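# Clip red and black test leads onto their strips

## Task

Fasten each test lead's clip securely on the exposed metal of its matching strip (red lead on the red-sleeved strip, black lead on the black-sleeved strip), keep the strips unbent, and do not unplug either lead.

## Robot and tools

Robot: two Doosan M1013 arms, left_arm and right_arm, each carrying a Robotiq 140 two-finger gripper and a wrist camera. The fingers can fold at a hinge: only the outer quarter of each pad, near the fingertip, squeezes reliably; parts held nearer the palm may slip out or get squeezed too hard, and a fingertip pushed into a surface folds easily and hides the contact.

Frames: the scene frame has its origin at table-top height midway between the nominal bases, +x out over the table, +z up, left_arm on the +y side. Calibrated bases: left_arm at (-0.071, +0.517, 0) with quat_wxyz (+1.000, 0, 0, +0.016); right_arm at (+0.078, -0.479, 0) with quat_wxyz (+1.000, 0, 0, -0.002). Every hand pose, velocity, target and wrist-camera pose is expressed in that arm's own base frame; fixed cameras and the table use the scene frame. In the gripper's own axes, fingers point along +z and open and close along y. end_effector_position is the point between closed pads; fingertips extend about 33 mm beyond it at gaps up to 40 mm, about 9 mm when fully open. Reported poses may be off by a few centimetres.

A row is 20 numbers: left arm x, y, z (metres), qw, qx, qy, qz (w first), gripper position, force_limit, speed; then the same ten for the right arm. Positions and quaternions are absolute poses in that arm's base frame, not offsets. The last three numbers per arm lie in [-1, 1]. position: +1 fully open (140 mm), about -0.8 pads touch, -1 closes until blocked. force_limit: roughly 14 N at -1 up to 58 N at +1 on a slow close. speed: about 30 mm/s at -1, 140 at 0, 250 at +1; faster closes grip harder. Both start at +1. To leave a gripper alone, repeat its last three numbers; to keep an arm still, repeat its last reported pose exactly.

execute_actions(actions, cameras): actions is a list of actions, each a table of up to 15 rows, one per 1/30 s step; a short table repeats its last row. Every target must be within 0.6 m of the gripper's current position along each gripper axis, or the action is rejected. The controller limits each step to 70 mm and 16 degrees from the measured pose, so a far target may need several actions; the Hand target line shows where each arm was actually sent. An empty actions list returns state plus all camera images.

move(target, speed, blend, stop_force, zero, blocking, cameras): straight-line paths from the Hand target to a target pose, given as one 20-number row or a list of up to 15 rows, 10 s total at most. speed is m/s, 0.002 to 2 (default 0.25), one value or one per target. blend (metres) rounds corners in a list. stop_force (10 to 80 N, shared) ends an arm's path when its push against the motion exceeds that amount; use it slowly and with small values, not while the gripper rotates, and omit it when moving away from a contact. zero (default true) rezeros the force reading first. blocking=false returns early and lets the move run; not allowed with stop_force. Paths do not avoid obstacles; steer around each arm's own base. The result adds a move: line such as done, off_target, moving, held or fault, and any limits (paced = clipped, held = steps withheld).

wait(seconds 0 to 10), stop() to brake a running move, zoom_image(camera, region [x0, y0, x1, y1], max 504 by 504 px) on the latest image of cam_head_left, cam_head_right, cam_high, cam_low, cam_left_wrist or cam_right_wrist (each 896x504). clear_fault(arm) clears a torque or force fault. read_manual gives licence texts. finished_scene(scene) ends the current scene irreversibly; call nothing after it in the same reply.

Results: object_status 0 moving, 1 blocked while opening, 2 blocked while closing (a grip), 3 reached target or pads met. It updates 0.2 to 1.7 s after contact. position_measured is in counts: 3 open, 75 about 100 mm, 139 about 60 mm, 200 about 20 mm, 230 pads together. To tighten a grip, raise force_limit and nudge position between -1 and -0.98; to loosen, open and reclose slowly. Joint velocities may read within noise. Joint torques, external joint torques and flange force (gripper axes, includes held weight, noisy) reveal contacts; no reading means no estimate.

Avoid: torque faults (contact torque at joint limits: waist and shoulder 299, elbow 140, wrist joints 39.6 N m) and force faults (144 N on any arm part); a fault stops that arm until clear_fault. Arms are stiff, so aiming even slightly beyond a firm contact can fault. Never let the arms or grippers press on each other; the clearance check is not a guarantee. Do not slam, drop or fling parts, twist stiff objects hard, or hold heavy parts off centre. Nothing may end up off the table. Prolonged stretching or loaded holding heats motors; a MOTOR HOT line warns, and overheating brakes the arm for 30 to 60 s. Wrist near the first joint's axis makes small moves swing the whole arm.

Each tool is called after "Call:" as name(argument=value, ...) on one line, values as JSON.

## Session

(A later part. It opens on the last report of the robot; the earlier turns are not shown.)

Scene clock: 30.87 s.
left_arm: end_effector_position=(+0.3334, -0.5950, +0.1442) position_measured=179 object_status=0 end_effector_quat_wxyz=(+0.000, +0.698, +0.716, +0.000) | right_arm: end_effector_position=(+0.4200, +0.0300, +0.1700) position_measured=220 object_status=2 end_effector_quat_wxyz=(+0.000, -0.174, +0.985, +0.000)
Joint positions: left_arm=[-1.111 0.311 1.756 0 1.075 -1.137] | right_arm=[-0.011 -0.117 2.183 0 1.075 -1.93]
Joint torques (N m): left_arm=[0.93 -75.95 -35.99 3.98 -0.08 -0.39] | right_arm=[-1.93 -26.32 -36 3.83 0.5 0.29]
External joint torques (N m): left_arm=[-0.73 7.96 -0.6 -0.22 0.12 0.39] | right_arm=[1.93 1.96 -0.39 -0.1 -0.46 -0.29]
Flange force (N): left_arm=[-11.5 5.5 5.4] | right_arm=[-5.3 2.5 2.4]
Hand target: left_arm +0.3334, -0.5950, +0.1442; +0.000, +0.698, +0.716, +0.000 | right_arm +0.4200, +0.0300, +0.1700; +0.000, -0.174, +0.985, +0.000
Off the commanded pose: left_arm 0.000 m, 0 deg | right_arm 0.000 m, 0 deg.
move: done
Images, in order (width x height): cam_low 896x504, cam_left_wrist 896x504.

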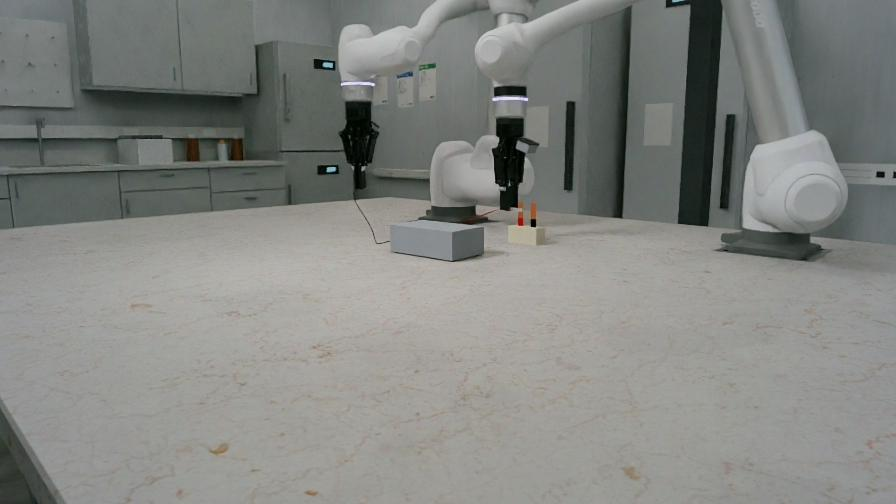

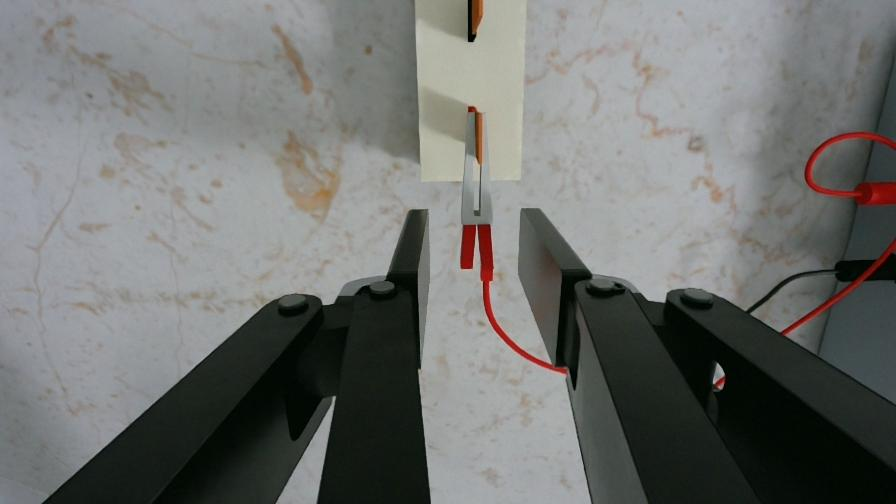

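Call:
move(target=[[0.3334,-0.5950,0.21,0,0.6976,0.7165,0,-0.4,-1,-0.6, 0.42,0.08,0.20,0,-0.1736,0.9848,0,-1,-1,-1],[0.36,-0.33,0.26,0,0.6976,0.7165,0,-0.4,-1,-0.6, 0.38,0.22,0.31,0,-0.2588,0.9659,0,-1,-1,-1],[0.30,-0.08,0.28,0,0.6976,0.7165,0,-0.4,-1,-0.6, 0.33,0.40,0.33,0,-0.4226,0.9063,0,-1,-1,-1],[0.30,-0.08,0.28,0,0.6976,0.7165,0,-0.4,-1,-0.6, 0.26,0.55,0.26,0,-0.6088,0.7934,0,-1,-1,-1],[0.30,-0.08,0.28,0,0.6976,0.7165,0,-0.4,-1,-0.6, 0.196,0.552,0.18,0,-0.7314,0.6820,0,-1,-1,-1],[0.30,-0.08,0.28,0,0.6976,0.7165,0,-0.4,-1,-0.6, 0.1928,0.5441,0.1205,0,-0.7314,0.6820,0,-1,-1,-1]], speed=[0.12,0.4,0.45,0.45,0.35,0.12], blend=[0.01,0.04,0.05,0.04,0.01,0], cameras=["cam_right_wrist","cam_low","cam_high"])

Call:
zoom_image(camera="cam_right_wrist", region=[400, 30, 550, 180])

Call:
zoom_image(camera="cam_low", region=[480, 180, 590, 260])

Scene clock: 38.97 s.
left_arm: end_effector_position=(+0.3000, -0.0800, +0.2800) position_measured=179 object_status=3 end_effector_quat_wxyz=(+0.000, +0.698, +0.716, +0.000) | right_arm: end_effector_position=(+0.1928, +0.5441, +0.1206) position_measured=220 object_status=2 end_effector_quat_wxyz=(+0.000, +0.731, -0.682, +0.000)
Joint positions: left_arm=[-0.372 -0.396 2.168 0 1.369 -0.399] | right_arm=[1.17 0.179 1.978 0 0.984 -2.041]
Joint torques (N m): left_arm=[0.61 -5.92 -40.13 4.47 -0.07 -0.34] | right_arm=[-1.72 -55.16 -34.06 3.62 0.2 0.35]
External joint torques (N m): left_arm=[-0.66 4.76 -0.72 -0.25 0.07 0.34] | right_arm=[1.51 2.69 -0.48 -0.08 -0.18 -0.35]
Flange force (N): left_arm=[-3.8 9.1 0.6] | right_arm=[-5.3 -0.1 2.5]
Hand target: left_arm +0.3000, -0.0800, +0.2800; +0.000, +0.698, +0.716, +0.000 | right_arm +0.1928, +0.5441, +0.1205; +0.000, +0.731, -0.682, +0.000
Off the commanded pose: left_arm 0.000 m, 0 deg | right_arm 0.000 m, 0 deg.
move: done; limits=paced
Images, in order (width x height): cam_high 896x504, cam_low 896x504, cam_right_wrist 896x504.

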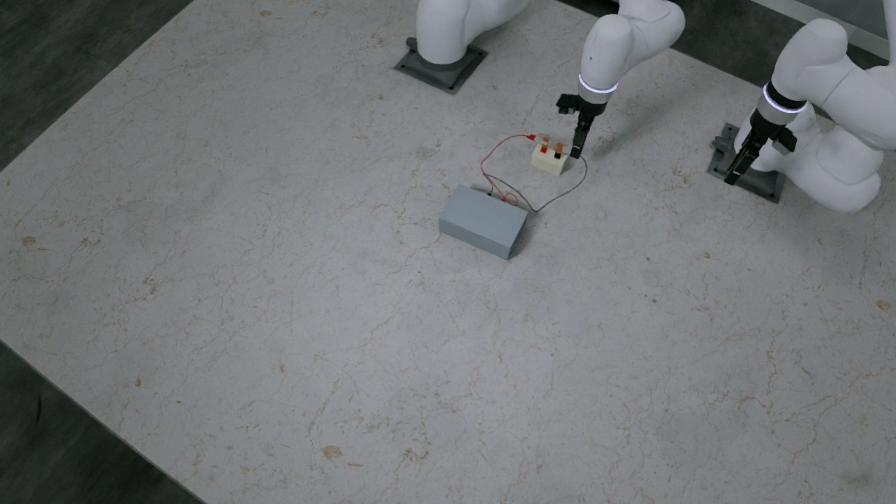

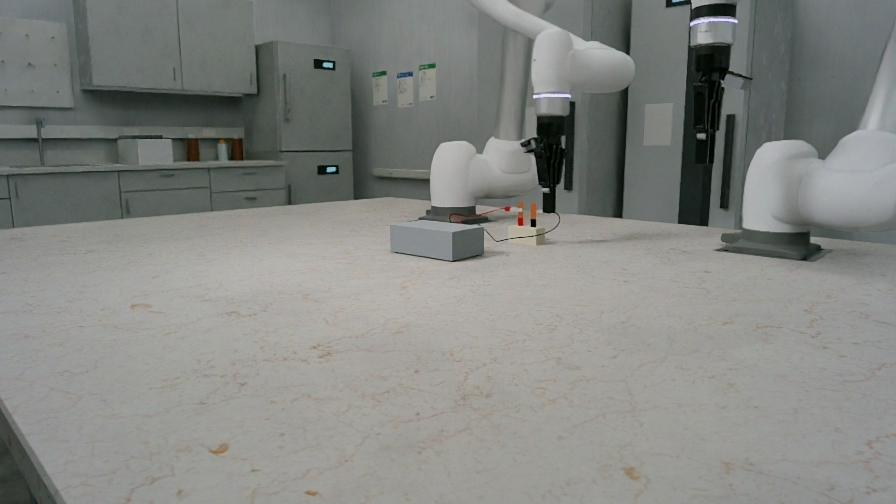

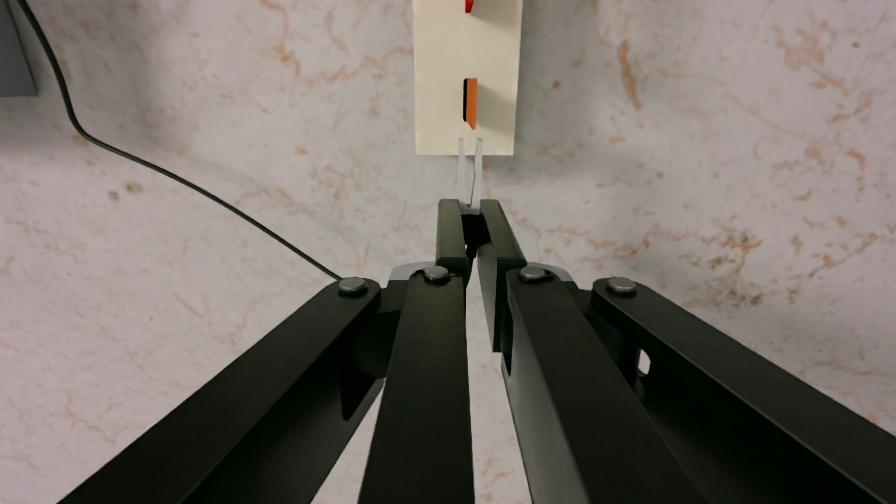

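Scaled by 3.360 from the camera's 896x504 image, which has a finer 1280x720 frame.

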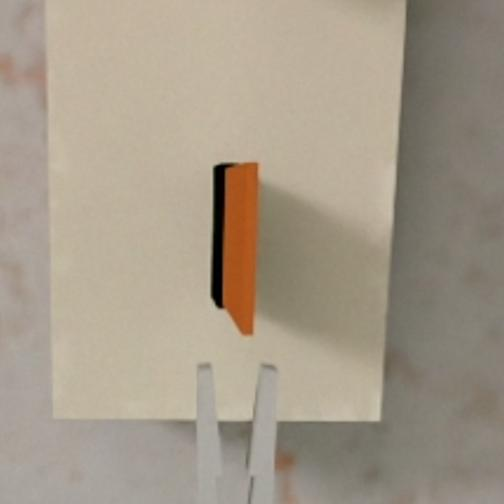

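Scaled by 4.582 from the camera's 896x504 image, which has a finer 1280x720 frame.

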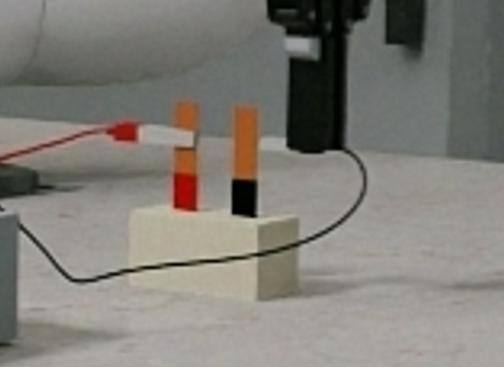

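Call:
move(target=[[0.1939,0.5243,0.1205,0,-0.7314,0.6820,0,-1,-1,-1, 0.1939,0.5243,0.1205,0,-0.7314,0.6820,0,-1,-1,-1]], speed=0.05, blocking=false)

Scene clock: 40.63 s.
left_arm: end_effector_position=(+0.2987, -0.0728, +0.2781) position_measured=200 object_status=0 end_effector_quat_wxyz=(+0.000, +0.711, +0.703, +0.000) end_effector_velocity=(-0.003, +0.019, -0.005) end_effector_angular_velocity=(+0.000, -0.002, -0.099) | right_arm: end_effector_position=(+0.1927, +0.5439, +0.1204) position_measured=220 object_status=2 end_effector_quat_wxyz=(+0.000, +0.731, -0.682, +0.000)
Joint positions: left_arm=[-0.351 -0.401 2.175 0 1.368 -0.341] | right_arm=[1.17 0.179 1.978 0 0.984 -2.041]
Joint velocities: left_arm=[0.055 -0.014 0.017 0 -0.005 0.154] | right_arm=[within noise]
Joint torques (N m): left_arm=[1.63 -3.57 -40.85 4.43 -0.07 0.2] | right_arm=[-1.96 -54.06 -33.94 3.6 0.46 0.33]
External joint torques (N m): left_arm=[-1.56 2.61 -0.05 -0.2 0.08 -0.2] | right_arm=[1.8 1.64 -0.54 -0.08 -0.43 -0.33]
Flange force (N): left_arm=[-6.5 3.0 0.8] | right_arm=[-4.1 1.0 1.9]
Hand target: left_arm +0.2983, -0.0705, +0.2775; +0.000, +0.715, +0.699, +0.000 | right_arm +0.1928, +0.5438, +0.1205; +0.000, +0.731, -0.682, +0.000
Tool commands: left_gripper/position=-1.0 left_gripper/force_limit=-1.0 left_gripper/speed=-1.0 right_gripper/position=-1.0 right_gripper/force_limit=-1.0 right_gripper/speed=-1.0
Off the commanded pose: left_arm 0.626 m, 175 deg | right_arm 0.020 m, 0 deg.
move: running

Call:
move(target=[[0.30,-0.08,0.28,0,0.6976,0.7165,0,-0.4,-1,-0.6, 0.1935,0.5340,0.1205,0,-0.7314,0.6820,0,-1,-1,-1]], speed=0.05, cameras=["cam_right_wrist"])

Call:
zoom_image(camera="cam_right_wrist", region=[400, 50, 550, 200])

Scene clock: 42.17 s.
left_arm: end_effector_position=(+0.3000, -0.0801, +0.2800) position_measured=179 object_status=3 end_effector_quat_wxyz=(+0.000, +0.698, +0.716, +0.000) | right_arm: end_effector_position=(+0.1935, +0.5340, +0.1205) position_measured=220 object_status=2 end_effector_quat_wxyz=(+0.000, +0.731, -0.682, +0.000)
Joint positions: left_arm=[-0.372 -0.396 2.168 0 1.369 -0.399] | right_arm=[1.162 0.166 1.995 0 0.981 -2.049]
Joint torques (N m): left_arm=[1.74 -5.04 -40.46 4.4 -0.04 -0.54] | right_arm=[-1.88 -54.05 -34.1 3.6 0.43 0.33]
External joint torques (N m): left_arm=[-1.84 3.95 -0.38 -0.19 0.04 0.54] | right_arm=[1.81 2.99 -0.32 -0.09 -0.41 -0.33]
Flange force (N): left_arm=[-6.1 6.0 0.8] | right_arm=[-5.6 0.4 3.4]
Hand target: left_arm +0.3000, -0.0800, +0.2800; +0.000, +0.698, +0.716, +0.000 | right_arm +0.1935, +0.5340, +0.1205; +0.000, +0.731, -0.682, +0.000
Off the commanded pose: left_arm 0.000 m, 0 deg | right_arm 0.000 m, 0 deg.
earlier move: replaced
move: done
Images, in order (width x height): cam_right_wrist 896x504.

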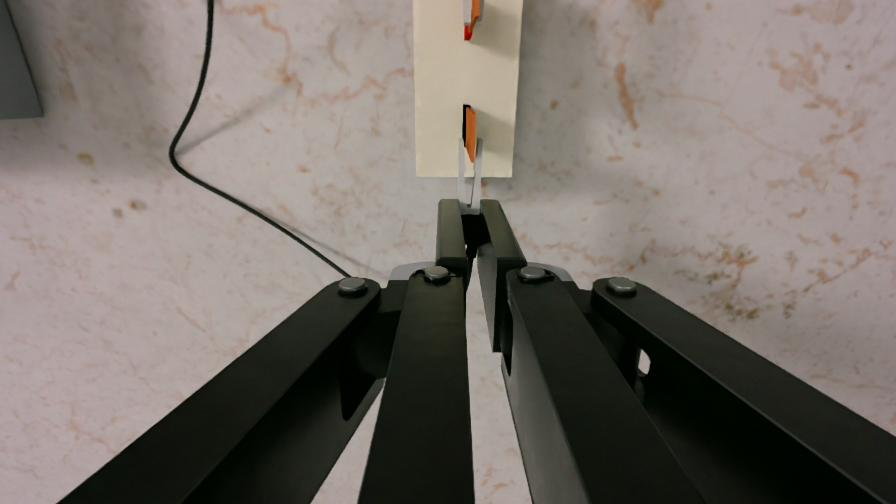

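Scaled by 3.360 from the camera's 896x504 image, which has a finer 1280x720 frame.

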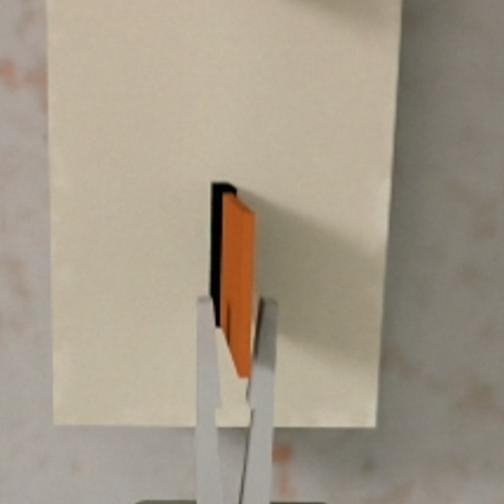

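Call:
move(target=[[0.30,-0.08,0.28,0,0.6976,0.7165,0,-0.4,-1,-0.6, 0.1939,0.5243,0.1205,0,-0.7314,0.6820,0,-1,-1,-1],[0.30,-0.08,0.28,0,0.6976,0.7165,0,-0.4,-1,-0.6, 0.1939,0.5243,0.1205,0,-0.7314,0.6820,0,-0.4,-1,-0.6]], speed=0.05, cameras=["cam_right_wrist","cam_low"])

Call:
zoom_image(camera="cam_right_wrist", region=[390, 80, 560, 290])

Call:
zoom_image(camera="cam_low", region=[500, 190, 560, 250])

Scene clock: 44.10 s.
left_arm: end_effector_position=(+0.3000, -0.0800, +0.2800) position_measured=179 object_status=3 end_effector_quat_wxyz=(+0.000, +0.698, +0.716, +0.000) | right_arm: end_effector_position=(+0.1939, +0.5243, +0.1205) position_measured=179 object_status=0 end_effector_quat_wxyz=(+0.000, +0.731, -0.682, +0.000)
Joint positions: left_arm=[-0.372 -0.396 2.168 0 1.369 -0.399] | right_arm=[1.155 0.153 2.011 0 0.978 -2.057]
Joint torques (N m): left_arm=[1.12 -5.52 -40.21 4.47 -0.09 -0.37] | right_arm=[-2.03 -52.51 -33.92 3.62 0.45 0.33]
External joint torques (N m): left_arm=[-1.1 4.3 -0.62 -0.25 0.1 0.37] | right_arm=[1.93 2.97 -0.42 -0.1 -0.43 -0.33]
Flange force (N): left_arm=[-4.7 7.6 0.5] | right_arm=[-5.9 0.5 3.4]
Hand target: left_arm +0.3000, -0.0800, +0.2800; +0.000, +0.698, +0.716, +0.000 | right_arm +0.1939, +0.5243, +0.1205; +0.000, +0.731, -0.682, +0.000
Off the commanded pose: left_arm 0.000 m, 0 deg | right_arm 0.000 m, 0 deg.
move: done
Images, in order (width x height): cam_low 896x504, cam_right_wrist 896x504.

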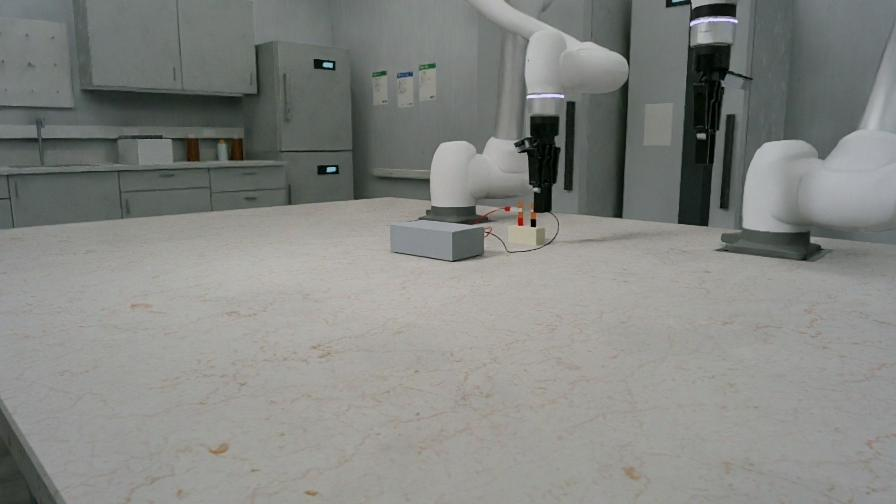

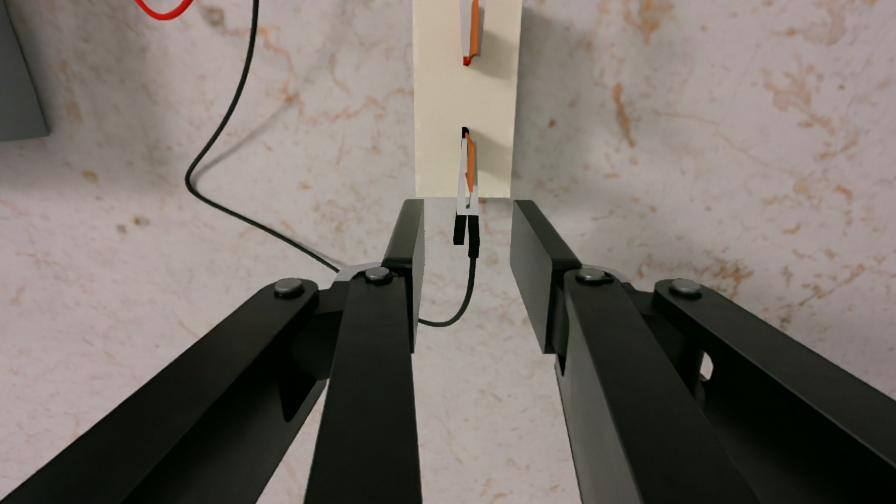

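Scaled by 2.400 from the camera's 896x504 image, which has a finer 1280x720 frame.

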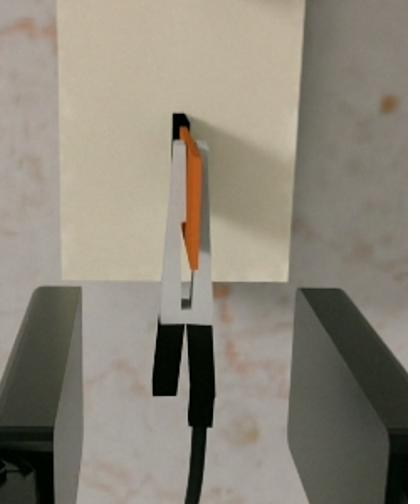

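Scaled by 8.400 from the camera's 896x504 image, which has a finer 1280x720 frame.

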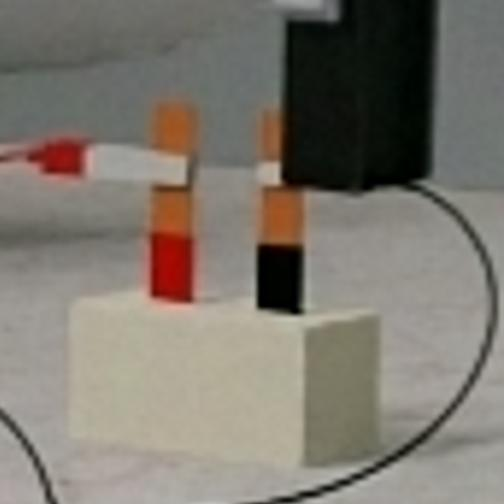

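Call:
move(target=[[0.30,-0.08,0.28,0,0.6976,0.7165,0,-0.4,-1,-0.6, 0.1939,0.5243,0.21,0,-0.7314,0.6820,0,-0.4,-1,-0.6]], speed=0.12, cameras=["cam_low","cam_high","cam_right_wrist"])

Call:
zoom_image(camera="cam_low", region=[490, 190, 570, 260])

Call:
zoom_image(camera="cam_high", region=[460, 110, 610, 220])

Scene clock: 46.23 s.
left_arm: end_effector_position=(+0.3000, -0.0800, +0.2800) position_measured=179 object_status=3 end_effector_quat_wxyz=(+0.000, +0.698, +0.716, +0.000) | right_arm: end_effector_position=(+0.1939, +0.5243, +0.2099) position_measured=179 object_status=3 end_effector_quat_wxyz=(+0.000, +0.731, -0.682, +0.000)
Joint positions: left_arm=[-0.372 -0.396 2.168 0 1.369 -0.399] | right_arm=[1.155 0.077 1.914 0 1.15 -2.057]
Joint torques (N m): left_arm=[0.22 -5.61 -40.24 4.46 -0.11 -0.38] | right_arm=[-2.03 -47.48 -37.67 3.95 0.4 0.31]
External joint torques (N m): left_arm=[-0.23 4.26 -0.65 -0.23 0.12 0.38] | right_arm=[1.89 2.24 -0.06 -0.09 -0.37 -0.31]
Flange force (N): left_arm=[-2.1 8.6 0.4] | right_arm=[-4.6 1.0 2.2]
Hand target: left_arm +0.3000, -0.0800, +0.2800; +0.000, +0.698, +0.716, +0.000 | right_arm +0.1939, +0.5243, +0.2100; +0.000, +0.731, -0.682, +0.000
Off the commanded pose: left_arm 0.000 m, 0 deg | right_arm 0.000 m, 0 deg.
move: done
Images, in order (width x height): cam_high 896x504, cam_low 896x504, cam_right_wrist 896x504.

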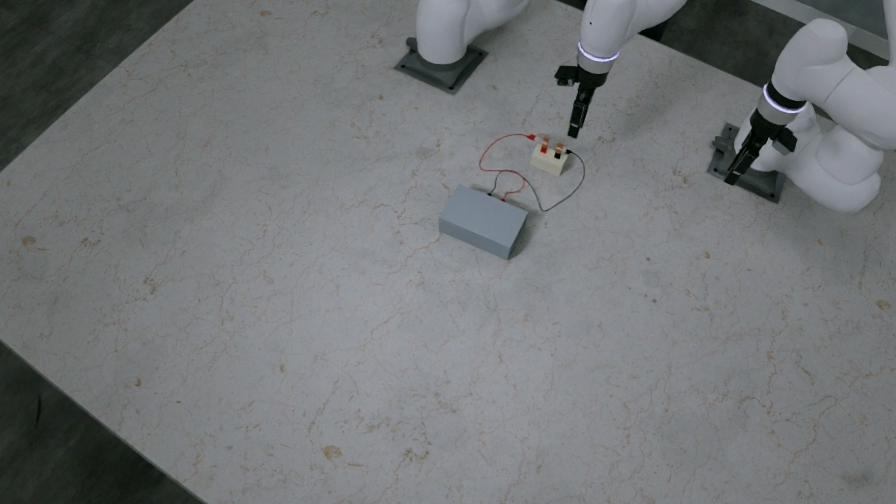

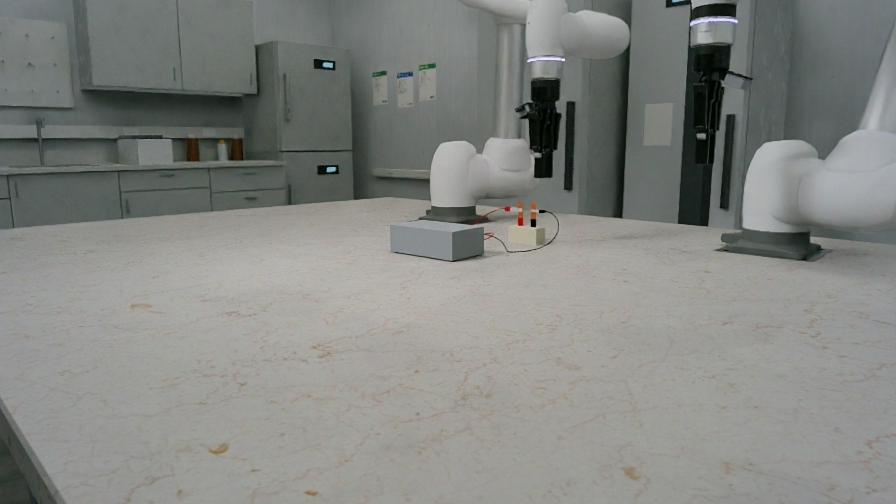

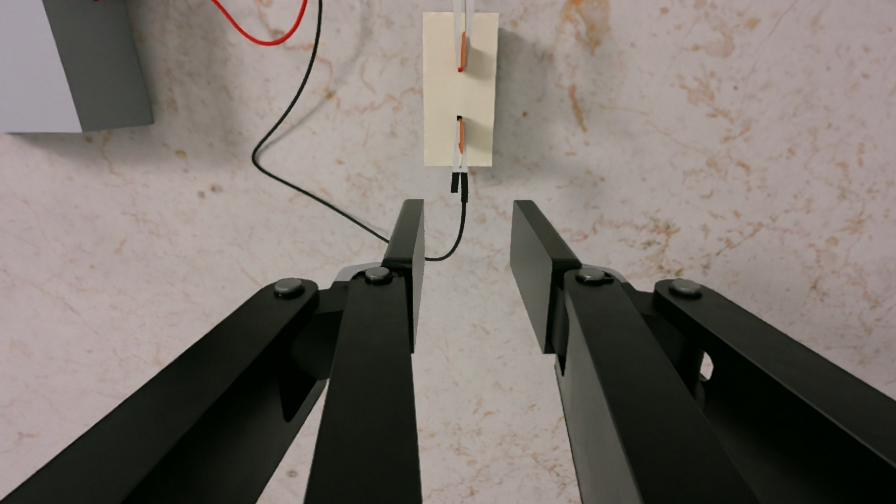

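Scaled by 6.300 from the camera's 896x504 image, which has a finer 1280x720 frame.

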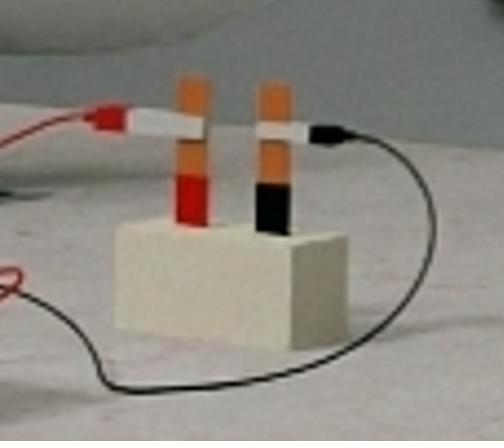

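Scaled by 3.360 from the camera's 896x504 image, which has a finer 1280x720 frame.

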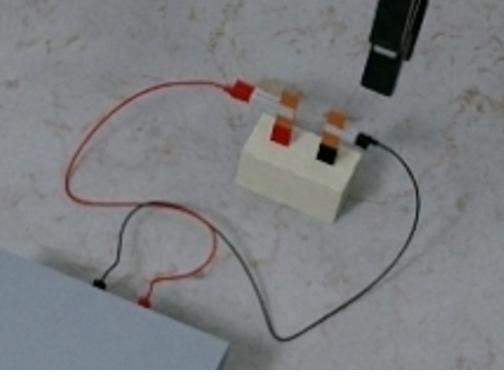

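Call:
finished_scene(scene=2)

The scene is finished: the task was done.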